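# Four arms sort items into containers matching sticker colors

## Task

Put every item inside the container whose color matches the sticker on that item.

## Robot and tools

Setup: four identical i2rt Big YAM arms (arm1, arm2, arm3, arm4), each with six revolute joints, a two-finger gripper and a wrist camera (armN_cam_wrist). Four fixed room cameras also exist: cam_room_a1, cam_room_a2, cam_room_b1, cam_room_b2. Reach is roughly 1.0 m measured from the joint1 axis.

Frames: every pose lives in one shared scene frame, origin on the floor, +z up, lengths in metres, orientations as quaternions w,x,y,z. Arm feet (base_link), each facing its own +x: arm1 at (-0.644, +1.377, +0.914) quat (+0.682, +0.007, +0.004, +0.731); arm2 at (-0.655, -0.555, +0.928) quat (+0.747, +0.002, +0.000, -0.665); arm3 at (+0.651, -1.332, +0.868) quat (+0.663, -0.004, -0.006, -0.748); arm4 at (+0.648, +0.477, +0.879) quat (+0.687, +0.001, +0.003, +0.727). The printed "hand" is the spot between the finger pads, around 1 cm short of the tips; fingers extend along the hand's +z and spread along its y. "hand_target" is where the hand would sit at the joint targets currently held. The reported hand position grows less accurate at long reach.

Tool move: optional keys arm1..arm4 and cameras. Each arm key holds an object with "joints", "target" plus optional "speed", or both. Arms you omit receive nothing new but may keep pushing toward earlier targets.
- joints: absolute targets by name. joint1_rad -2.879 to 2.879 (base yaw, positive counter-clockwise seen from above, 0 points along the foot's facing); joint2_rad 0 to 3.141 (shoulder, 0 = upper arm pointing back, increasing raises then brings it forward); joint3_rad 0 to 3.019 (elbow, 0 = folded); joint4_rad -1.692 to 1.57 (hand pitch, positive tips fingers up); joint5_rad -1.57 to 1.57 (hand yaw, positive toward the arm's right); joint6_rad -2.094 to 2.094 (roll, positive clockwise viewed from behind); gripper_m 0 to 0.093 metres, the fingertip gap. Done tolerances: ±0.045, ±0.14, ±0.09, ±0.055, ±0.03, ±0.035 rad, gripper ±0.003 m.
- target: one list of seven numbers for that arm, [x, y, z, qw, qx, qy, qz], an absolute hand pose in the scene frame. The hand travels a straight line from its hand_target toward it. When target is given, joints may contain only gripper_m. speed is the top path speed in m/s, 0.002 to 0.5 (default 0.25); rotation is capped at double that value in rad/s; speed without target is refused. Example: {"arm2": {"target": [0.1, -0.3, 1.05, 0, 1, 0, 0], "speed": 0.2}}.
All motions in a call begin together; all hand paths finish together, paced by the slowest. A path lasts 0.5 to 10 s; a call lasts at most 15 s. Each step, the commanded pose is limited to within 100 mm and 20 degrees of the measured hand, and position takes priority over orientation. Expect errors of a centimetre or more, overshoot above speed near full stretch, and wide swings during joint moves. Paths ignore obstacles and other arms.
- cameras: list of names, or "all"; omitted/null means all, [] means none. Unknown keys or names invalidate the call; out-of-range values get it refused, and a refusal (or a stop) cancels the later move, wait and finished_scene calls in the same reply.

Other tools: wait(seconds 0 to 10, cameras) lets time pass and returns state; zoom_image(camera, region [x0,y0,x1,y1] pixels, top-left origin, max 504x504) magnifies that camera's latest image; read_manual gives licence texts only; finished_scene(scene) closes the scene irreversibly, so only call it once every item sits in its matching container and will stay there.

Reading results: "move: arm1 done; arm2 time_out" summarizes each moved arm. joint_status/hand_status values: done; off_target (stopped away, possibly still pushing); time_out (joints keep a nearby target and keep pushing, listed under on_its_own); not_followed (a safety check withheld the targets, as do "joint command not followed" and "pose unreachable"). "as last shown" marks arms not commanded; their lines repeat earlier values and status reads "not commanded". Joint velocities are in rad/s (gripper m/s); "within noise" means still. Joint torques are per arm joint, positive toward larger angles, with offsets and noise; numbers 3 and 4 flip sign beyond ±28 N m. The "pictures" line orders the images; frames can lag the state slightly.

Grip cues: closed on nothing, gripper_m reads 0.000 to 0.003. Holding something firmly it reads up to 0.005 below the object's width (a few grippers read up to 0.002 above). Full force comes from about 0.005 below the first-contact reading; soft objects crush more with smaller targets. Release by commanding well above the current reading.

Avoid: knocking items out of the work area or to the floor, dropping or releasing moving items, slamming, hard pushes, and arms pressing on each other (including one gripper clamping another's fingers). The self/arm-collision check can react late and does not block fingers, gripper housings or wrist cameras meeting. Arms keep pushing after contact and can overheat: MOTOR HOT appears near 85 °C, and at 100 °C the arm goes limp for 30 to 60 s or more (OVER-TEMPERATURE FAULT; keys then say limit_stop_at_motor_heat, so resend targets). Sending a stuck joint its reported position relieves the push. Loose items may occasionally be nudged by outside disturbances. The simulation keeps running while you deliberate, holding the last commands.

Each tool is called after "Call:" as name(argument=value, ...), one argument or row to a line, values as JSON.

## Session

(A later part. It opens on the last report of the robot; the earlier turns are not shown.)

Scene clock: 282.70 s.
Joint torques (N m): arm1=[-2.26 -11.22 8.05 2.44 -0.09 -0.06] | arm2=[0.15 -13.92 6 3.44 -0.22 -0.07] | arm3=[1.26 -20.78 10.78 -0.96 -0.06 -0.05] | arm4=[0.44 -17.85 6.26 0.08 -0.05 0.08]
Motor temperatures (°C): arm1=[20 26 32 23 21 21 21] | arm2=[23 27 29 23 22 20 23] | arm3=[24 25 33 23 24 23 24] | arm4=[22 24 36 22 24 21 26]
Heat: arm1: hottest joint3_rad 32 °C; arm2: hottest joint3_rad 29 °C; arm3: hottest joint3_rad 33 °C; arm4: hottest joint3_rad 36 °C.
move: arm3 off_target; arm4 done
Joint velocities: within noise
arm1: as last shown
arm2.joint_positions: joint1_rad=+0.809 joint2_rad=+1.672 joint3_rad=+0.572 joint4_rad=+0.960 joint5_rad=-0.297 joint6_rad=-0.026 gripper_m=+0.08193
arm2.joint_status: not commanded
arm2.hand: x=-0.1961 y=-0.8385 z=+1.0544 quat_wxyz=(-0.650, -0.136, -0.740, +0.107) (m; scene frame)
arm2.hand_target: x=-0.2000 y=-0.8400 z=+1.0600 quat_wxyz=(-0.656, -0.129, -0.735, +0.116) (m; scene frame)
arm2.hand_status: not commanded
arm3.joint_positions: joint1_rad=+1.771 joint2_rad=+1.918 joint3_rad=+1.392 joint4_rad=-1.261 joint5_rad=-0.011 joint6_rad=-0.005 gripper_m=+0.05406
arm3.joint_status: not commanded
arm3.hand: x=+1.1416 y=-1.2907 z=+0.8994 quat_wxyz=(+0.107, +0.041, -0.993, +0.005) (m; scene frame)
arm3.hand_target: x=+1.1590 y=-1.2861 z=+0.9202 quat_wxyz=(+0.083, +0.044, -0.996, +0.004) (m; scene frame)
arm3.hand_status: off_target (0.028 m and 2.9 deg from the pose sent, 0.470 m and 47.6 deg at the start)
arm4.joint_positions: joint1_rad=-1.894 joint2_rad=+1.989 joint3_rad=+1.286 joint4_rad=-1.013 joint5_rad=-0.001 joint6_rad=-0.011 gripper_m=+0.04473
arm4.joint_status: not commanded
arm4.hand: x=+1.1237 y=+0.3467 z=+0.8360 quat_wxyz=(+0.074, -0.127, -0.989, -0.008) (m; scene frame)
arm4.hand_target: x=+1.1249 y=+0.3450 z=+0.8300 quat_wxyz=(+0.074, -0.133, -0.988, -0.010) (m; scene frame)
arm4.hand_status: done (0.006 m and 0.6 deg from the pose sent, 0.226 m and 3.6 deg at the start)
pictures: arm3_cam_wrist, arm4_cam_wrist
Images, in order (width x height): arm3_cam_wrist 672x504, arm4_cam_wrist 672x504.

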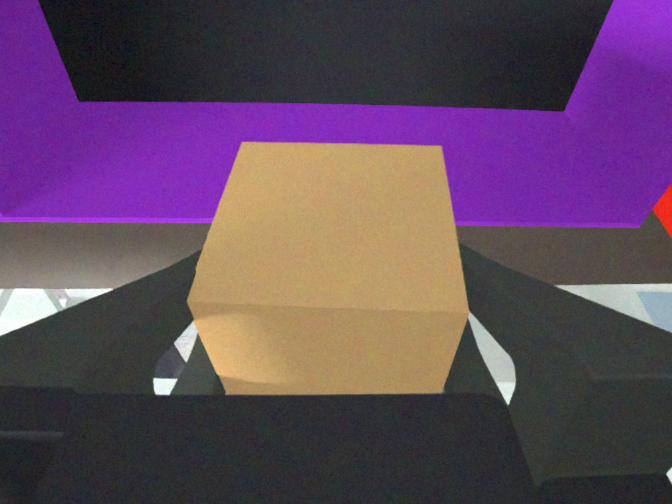

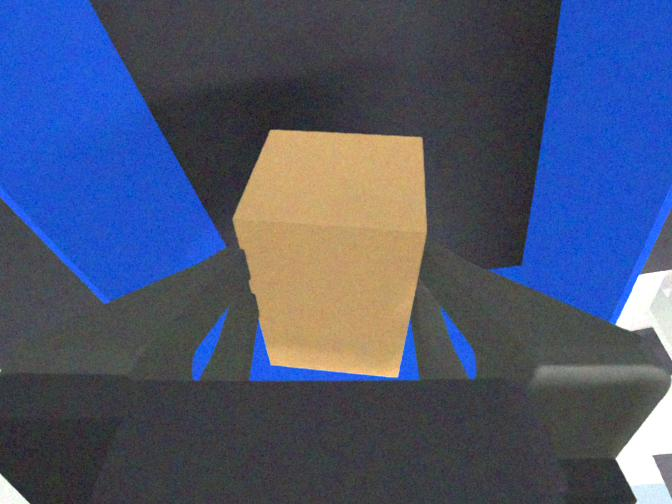

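Call:
move(
  arm3={"target": [1.150, -1.288, 0.80, 0.0827, 0.0435, -0.9956, 0.0036], "speed": 0.15},
  arm4={"target": [1.125, 0.345, 0.765, 0.0743, -0.1327, -0.9883, -0.01], "speed": 0.12},
  cameras=["arm3_cam_wrist", "arm4_cam_wrist"],
)

Call:
move(
  arm3={"target": [1.145, -1.288, 0.765, 0.0827, 0.0435, -0.9956, 0.0036], "speed": 0.08},
  arm4={"target": [1.122, 0.345, 0.745, 0.0743, -0.1327, -0.9883, -0.01], "speed": 0.08},
  cameras=["arm3_cam_wrist"],
)

Scene clock: 292.87 s.
Joint torques (N m): arm1=[-2.55 -11.16 8.03 2.36 -0.12 -0.07] | arm2=[0.03 -13.98 5.97 3.43 -0.22 -0.06] | arm3=[1.38 -20.07 5.93 -0.17 -0.05 -0.04] | arm4=[0.21 -17.96 5.22 0.03 -0.05 0.12]
Motor temperatures (°C): arm1=[20 26 31 23 21 21 21] | arm2=[23 27 29 23 22 20 23] | arm3=[24 25 33 23 24 23 24] | arm4=[22 24 35 22 24 21 26]
Heat: arm1: hottest joint3_rad 31 °C; arm2: hottest joint3_rad 29 °C; arm3: hottest joint3_rad 33 °C; arm4: hottest joint3_rad 35 °C.
move: arm3 done; arm4 done
Joint velocities: within noise
arm1, arm2: as last shown
arm3.joint_positions: joint1_rad=+1.771 joint2_rad=+2.061 joint3_rad=+1.320 joint4_rad=-1.002 joint5_rad=-0.011 joint6_rad=-0.005 gripper_m=+0.05406
arm3.joint_status: not commanded
arm3.hand: x=+1.1489 y=-1.2915 z=+0.8001 quat_wxyz=(+0.086, +0.041, -0.995, +0.005) (m; scene frame)
arm3.hand_target: x=+1.1501 y=-1.2880 z=+0.8001 quat_wxyz=(+0.083, +0.044, -0.996, +0.004) (m; scene frame)
arm3.hand_status: done (0.004 m and 0.5 deg from the pose sent, 0.100 m and 2.9 deg at the start)
arm4.joint_positions: joint1_rad=-1.894 joint2_rad=+2.104 joint3_rad=+1.275 joint4_rad=-0.880 joint5_rad=-0.001 joint6_rad=-0.011 gripper_m=+0.04473
arm4.joint_status: not commanded
arm4.hand: x=+1.1266 y=+0.3456 z=+0.7742 quat_wxyz=(+0.071, -0.127, -0.989, -0.008) (m; scene frame)
arm4.hand_target: x=+1.1249 y=+0.3450 z=+0.7651 quat_wxyz=(+0.074, -0.133, -0.988, -0.010) (m; scene frame)
arm4.hand_status: done (0.009 m and 0.8 deg from the pose sent, 0.071 m and 0.7 deg at the start)
pictures: arm3_cam_wrist, arm4_cam_wrist
Images, in order (width x height): arm3_cam_wrist 672x504, arm4_cam_wrist 672x504.

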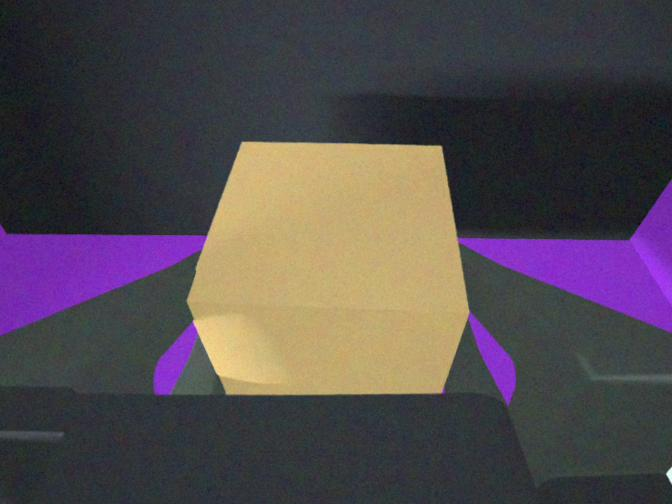

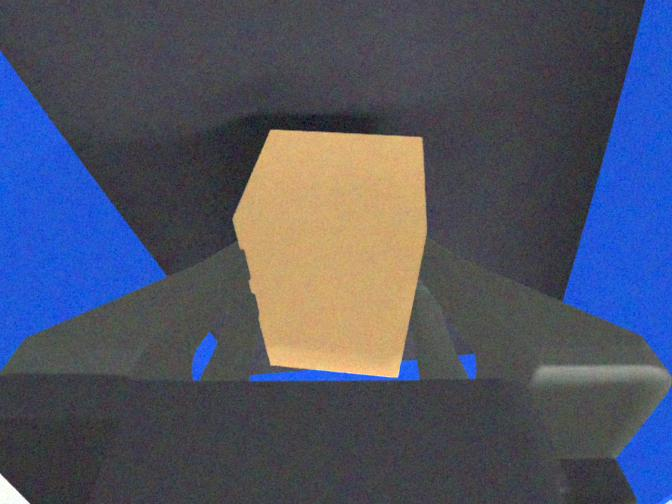

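Scene clock: 293.87 s.
Joint torques (N m): arm1=[-2.55 -11.16 8.05 2.51 -0.1 -0.05] | arm2=[0.15 -13.86 5.98 3.44 -0.22 -0.07] | arm3=[1.61 -19.84 5.48 -0.14 -0.06 -0.02] | arm4=[0.5 -18.43 5.08 0.13 -0.03 0.09]
Motor temperatures (°C): arm1=[20 26 31 23 21 21 21] | arm2=[23 27 29 23 22 20 23] | arm3=[24 25 33 23 24 23 24] | arm4=[22 24 35 22 24 21 26]
Heat: arm1: hottest joint3_rad 31 °C; arm2: hottest joint3_rad 29 °C; arm3: hottest joint3_rad 33 °C; arm4: hottest joint3_rad 35 °C.
move: arm3 done; arm4 done
Joint velocities: within noise
arm1, arm2: as last shown
arm3.joint_positions: joint1_rad=+1.771 joint2_rad=+2.110 joint3_rad=+1.297 joint4_rad=-0.923 joint5_rad=-0.011 joint6_rad=-0.005 gripper_m=+0.05406
arm3.joint_status: not commanded
arm3.hand: x=+1.1458 y=-1.2921 z=+0.7679 quat_wxyz=(+0.083, +0.041, -0.996, +0.004) (m; scene frame)
arm3.hand_target: x=+1.1449 y=-1.2881 z=+0.7649 quat_wxyz=(+0.083, +0.044, -0.996, +0.004) (m; scene frame)
arm3.hand_status: done (0.005 m and 0.3 deg from the pose sent, 0.035 m and 0.5 deg at the start)
arm4.joint_positions: joint1_rad=-1.894 joint2_rad=+2.138 joint3_rad=+1.266 joint4_rad=-0.837 joint5_rad=-0.001 joint6_rad=-0.011 gripper_m=+0.04473
arm4.joint_status: not commanded
arm4.hand: x=+1.1242 y=+0.3461 z=+0.7548 quat_wxyz=(+0.070, -0.127, -0.989, -0.008) (m; scene frame)
arm4.hand_target: x=+1.1218 y=+0.3450 z=+0.7451 quat_wxyz=(+0.074, -0.133, -0.988, -0.010) (m; scene frame)
arm4.hand_status: done (0.010 m and 0.8 deg from the pose sent, 0.030 m and 0.8 deg at the start)
pictures: arm3_cam_wrist
Images, in order (width x height): arm3_cam_wrist 672x504.

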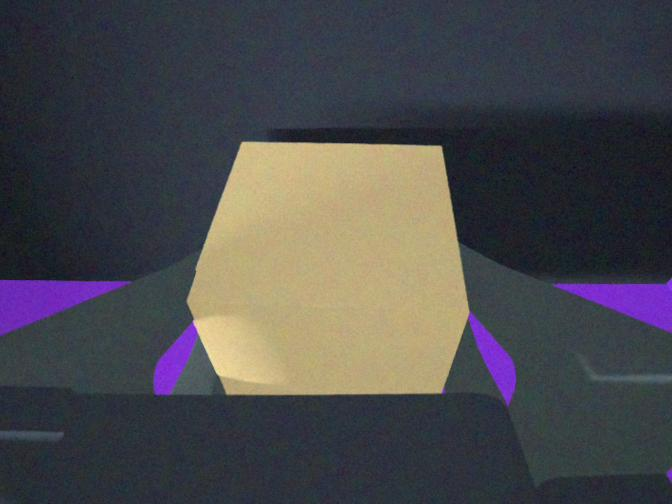

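Call:
move(
  arm3={"target": [1.145, -1.288, 0.75, 0.0827, 0.0435, -0.9956, 0.0036], "speed": 0.06},
  arm4={"target": [1.122, 0.345, 0.735, 0.0743, -0.1327, -0.9883, -0.01], "speed": 0.06},
  cameras=[],
)

Call:
move(
  arm3={"target": [1.145, -1.288, 0.737, 0.0827, 0.0435, -0.9956, 0.0036], "speed": 0.06},
  arm4={"target": [1.122, 0.345, 0.728, 0.0743, -0.1327, -0.9883, -0.01], "speed": 0.06},
  cameras=["arm3_cam_wrist", "arm4_cam_wrist"],
)

Scene clock: 298.87 s.
Joint torques (N m): arm1=[-2.49 -10.93 8.23 2.44 -0.06 -0.06] | arm2=[0.26 -13.98 5.98 3.43 -0.22 -0.07] | arm3=[1.61 -18.67 5.3 -0.05 -0.05 -0.01] | arm4=[0.5 -16.44 4.98 0.53 -0.05 0.09]
Motor temperatures (°C): arm1=[20 26 31 23 21 21 21] | arm2=[23 27 29 23 22 20 23] | arm3=[24 25 32 23 24 23 24] | arm4=[22 24 34 22 24 21 26]
Heat: arm1: hottest joint3_rad 31 °C; arm2: hottest joint3_rad 29 °C; arm3: hottest joint3_rad 32 °C; arm4: hottest joint3_rad 34 °C.
move: arm3 done; arm4 off_target
Joint velocities: within noise
arm1, arm2: as last shown
arm3.joint_positions: joint1_rad=+1.771 joint2_rad=+2.128 joint3_rad=+1.297 joint4_rad=-0.896 joint5_rad=-0.012 joint6_rad=-0.005 gripper_m=+0.05401
arm3.joint_status: not commanded
arm3.hand: x=+1.1482 y=-1.2920 z=+0.7587 quat_wxyz=(+0.078, +0.041, -0.996, +0.004) (m; scene frame)
arm3.hand_target: x=+1.1448 y=-1.2881 z=+0.7502 quat_wxyz=(+0.083, +0.044, -0.996, +0.004) (m; scene frame)
arm3.hand_status: done (0.010 m and 0.6 deg from the pose sent, 0.019 m and 0.3 deg at the start)
arm4.joint_positions: joint1_rad=-1.894 joint2_rad=+2.139 joint3_rad=+1.266 joint4_rad=-0.828 joint5_rad=-0.001 joint6_rad=-0.011 gripper_m=+0.04473
arm4.joint_status: not commanded
arm4.hand: x=+1.1261 y=+0.3456 z=+0.7542 quat_wxyz=(+0.066, -0.127, -0.990, -0.007) (m; scene frame)
arm4.hand_target: x=+1.1213 y=+0.3452 z=+0.7355 quat_wxyz=(+0.074, -0.133, -0.988, -0.010) (m; scene frame)
arm4.hand_status: off_target (0.020 m and 1.1 deg from the pose sent, 0.020 m and 0.8 deg at the start)
pictures: none
No camera images: "cameras" was empty.

Scene clock: 299.83 s.
Joint torques (N m): arm1=[-2.32 -11.46 8.14 2.19 -0.09 -0.06] | arm2=[0.15 -13.74 5.98 3.4 -0.22 -0.07] | arm3=[1.61 -16.5 5.24 0.81 0 -0.01] | arm4=[0.56 -15.38 5.03 0.81 0.05 0.11]
Motor temperatures (°C): arm1=[20 26 31 23 21 21 21] | arm2=[23 27 29 23 22 20 23] | arm3=[24 25 32 23 24 23 24] | arm4=[22 24 34 22 24 21 26]
Heat: arm1: hottest joint3_rad 31 °C; arm2: hottest joint3_rad 29 °C; arm3: hottest joint3_rad 32 °C; arm4: hottest joint3_rad 34 °C.
move: arm3 off_target; arm4 off_target
Joint velocities: within noise
arm1, arm2: as last shown
arm3.joint_positions: joint1_rad=+1.771 joint2_rad=+2.128 joint3_rad=+1.297 joint4_rad=-0.890 joint5_rad=-0.013 joint6_rad=-0.005 gripper_m=+0.05400
arm3.joint_status: not commanded
arm3.hand: x=+1.1496 y=-1.2916 z=+0.7583 quat_wxyz=(+0.075, +0.041, -0.996, +0.003) (m; scene frame)
arm3.hand_target: x=+1.1442 y=-1.2882 z=+0.7378 quat_wxyz=(+0.083, +0.044, -0.996, +0.004) (m; scene frame)
arm3.hand_status: off_target (0.022 m and 0.9 deg from the pose sent, 0.022 m and 0.6 deg at the start)
arm4.joint_positions: joint1_rad=-1.894 joint2_rad=+2.139 joint3_rad=+1.266 joint4_rad=-0.823 joint5_rad=-0.002 joint6_rad=-0.011 gripper_m=+0.04473
arm4.joint_status: not commanded
arm4.hand: x=+1.1273 y=+0.3456 z=+0.7538 quat_wxyz=(+0.064, -0.128, -0.990, -0.008) (m; scene frame)
arm4.hand_target: x=+1.1209 y=+0.3454 z=+0.7291 quat_wxyz=(+0.074, -0.133, -0.988, -0.010) (m; scene frame)
arm4.hand_status: off_target (0.026 m and 1.4 deg from the pose sent, 0.027 m and 1.2 deg at the start)
pictures: arm3_cam_wrist, arm4_cam_wrist
Images, in order (width x height): arm3_cam_wrist 672x504, arm4_cam_wrist 672x504.

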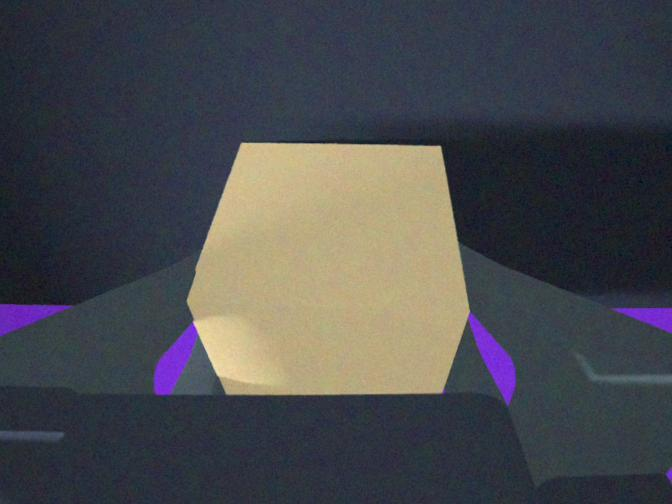

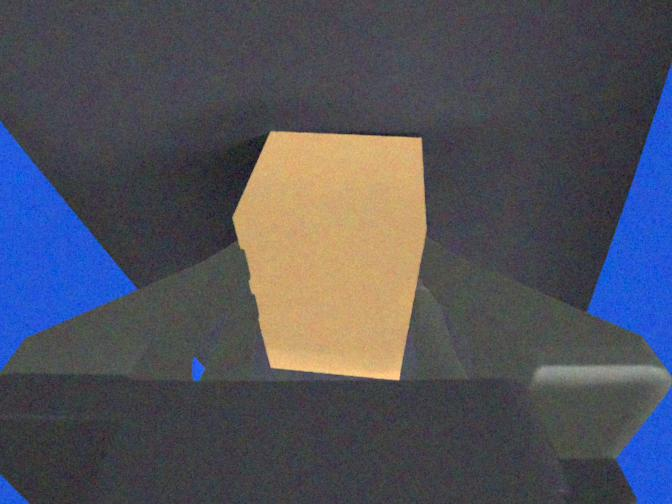

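Call:
move(
  arm3={"joints": {"gripper_m": 0.08}},
  arm4={"joints": {"gripper_m": 0.07}},
  cameras=[],
)

Call:
move(
  arm3={"target": [1.135, -1.288, 0.95, 0.0827, 0.0435, -0.9956, 0.0036], "speed": 0.15},
  arm4={"target": [1.115, 0.345, 0.95, 0.0743, -0.1327, -0.9883, -0.01], "speed": 0.15},
  cameras=["arm3_cam_wrist", "arm4_cam_wrist", "cam_room_a1", "cam_room_a2"],
)

Scene clock: 307.37 s.
Joint torques (N m): arm1=[-1.85 -11.63 8.02 2.41 -0.09 -0.03] | arm2=[0.26 -13.86 5.98 3.43 -0.22 -0.07] | arm3=[1.49 -19.37 5.01 -0.08 0.01 -0.02] | arm4=[0.73 -18.26 4.77 0.16 -0.01 0.15]
Motor temperatures (°C): arm1=[20 26 31 23 21 21 21] | arm2=[23 27 29 23 22 20 23] | arm3=[24 25 31 23 24 23 24] | arm4=[22 24 33 22 24 21 26]
Heat: arm1: hottest joint3_rad 31 °C; arm2: hottest joint3_rad 29 °C; arm3: hottest joint3_rad 31 °C; arm4: hottest joint3_rad 33 °C.
move: arm3 done; arm4 done
Joint velocities: within noise
arm1, arm2: as last shown
arm3.joint_positions: joint1_rad=+1.771 joint2_rad=+2.157 joint3_rad=+1.297 joint4_rad=-0.870 joint5_rad=-0.013 joint6_rad=-0.005 gripper_m=+0.07996
arm3.joint_status: all done
arm3.hand: x=+1.1471 y=-1.2920 z=+0.7435 quat_wxyz=(+0.080, +0.041, -0.996, +0.003) (m; scene frame)
arm3.hand_target: x=+1.1442 y=-1.2882 z=+0.7377 quat_wxyz=(+0.083, +0.044, -0.996, +0.004) (m; scene frame)
arm3.hand_status: not commanded
arm4.joint_positions: joint1_rad=-1.894 joint2_rad=+2.170 joint3_rad=+1.266 joint4_rad=-0.806 joint5_rad=-0.002 joint6_rad=-0.011 gripper_m=+0.06992
arm4.joint_status: all done
arm4.hand: x=+1.1236 y=+0.3465 z=+0.7388 quat_wxyz=(+0.070, -0.128, -0.989, -0.009) (m; scene frame)
arm4.hand_target: x=+1.1209 y=+0.3453 z=+0.7290 quat_wxyz=(+0.074, -0.133, -0.988, -0.010) (m; scene frame)
arm4.hand_status: not commanded
pictures: none
No camera images: "cameras" was empty.

Scene clock: 309.47 s.
Joint torques (N m): arm1=[-2.43 -11.34 8.03 2.28 -0.07 -0.07] | arm2=[0.21 -13.98 5.98 3.45 -0.23 -0.07] | arm3=[1.2 -18.37 10.63 -0.84 0.04 -0.05] | arm4=[0.15 -18.32 9.31 -0.65 0.09 0.07]
Motor temperatures (°C): arm1=[20 26 31 23 21 21 21] | arm2=[23 27 29 23 22 20 23] | arm3=[24 25 31 23 24 23 24] | arm4=[22 25 33 22 24 21 26]
Heat: arm1: hottest joint3_rad 31 °C; arm2: hottest joint3_rad 29 °C; arm3: hottest joint3_rad 31 °C; arm4: hottest joint3_rad 33 °C.
move: arm3 off_target; arm4 off_target
Joint velocities: within noise
arm1, arm2: as last shown
arm3.joint_positions: joint1_rad=+1.771 joint2_rad=+1.814 joint3_rad=+1.348 joint4_rad=-1.304 joint5_rad=-0.013 joint6_rad=-0.005 gripper_m=+0.07996
arm3.joint_status: not commanded
arm3.hand: x=+1.1207 y=-1.2914 z=+0.9364 quat_wxyz=(+0.100, +0.041, -0.994, +0.004) (m; scene frame)
arm3.hand_target: x=+1.1344 y=-1.2881 z=+0.9501 quat_wxyz=(+0.083, +0.044, -0.996, +0.004) (m; scene frame)
arm3.hand_status: off_target (0.020 m and 2.0 deg from the pose sent, 0.207 m and 0.4 deg at the start)
arm4.joint_positions: joint1_rad=-1.896 joint2_rad=+1.813 joint3_rad=+1.321 joint4_rad=-1.255 joint5_rad=-0.002 joint6_rad=-0.011 gripper_m=+0.06992
arm4.joint_status: not commanded
arm4.hand: x=+1.1034 y=+0.3519 z=+0.9369 quat_wxyz=(+0.089, -0.129, -0.988, -0.011) (m; scene frame)
arm4.hand_target: x=+1.1145 y=+0.3451 z=+0.9502 quat_wxyz=(+0.074, -0.133, -0.988, -0.010) (m; scene frame)
arm4.hand_status: off_target (0.019 m and 1.8 deg from the pose sent, 0.211 m and 0.8 deg at the start)
pictures: arm3_cam_wrist, arm4_cam_wrist, cam_room_a1, cam_room_a2
Images, in order (width x height): arm3_cam_wrist 672x504, arm4_cam_wrist 672x504, cam_room_a1 672x504, cam_room_a2 672x504.

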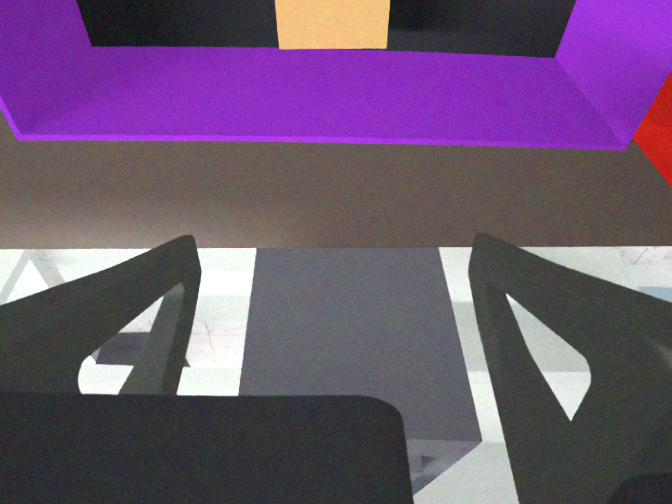

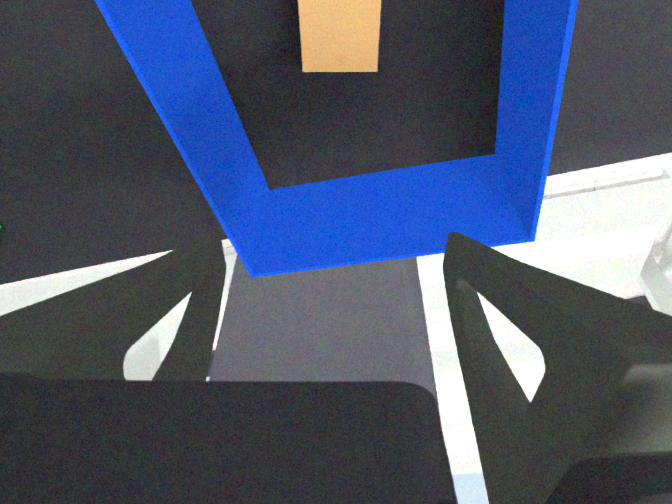

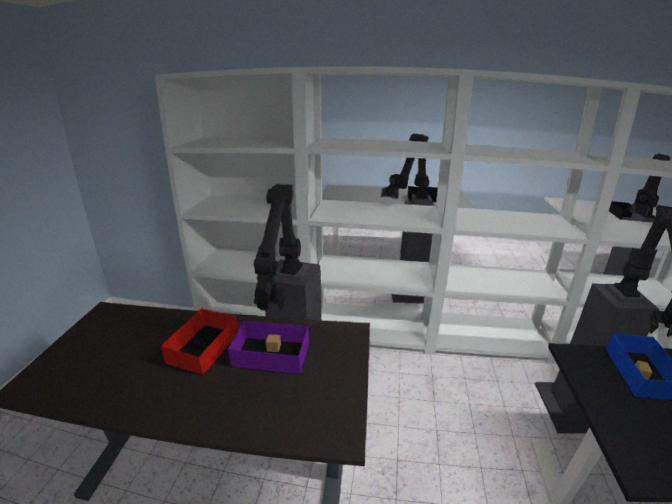

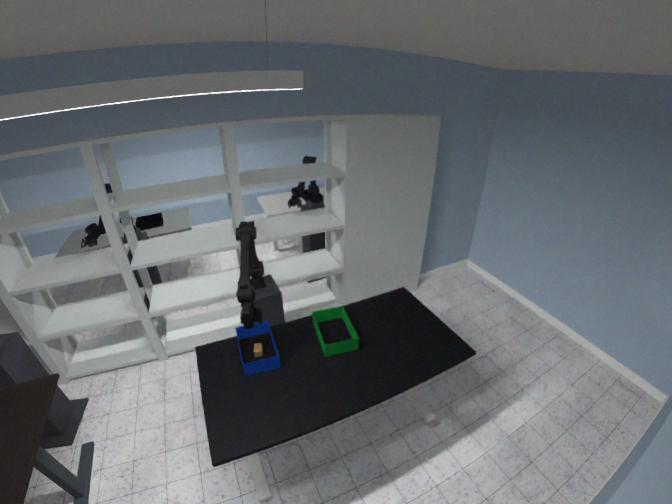

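Call:
finished_scene(
  scene=2,
)

The scene is finished: the task was done.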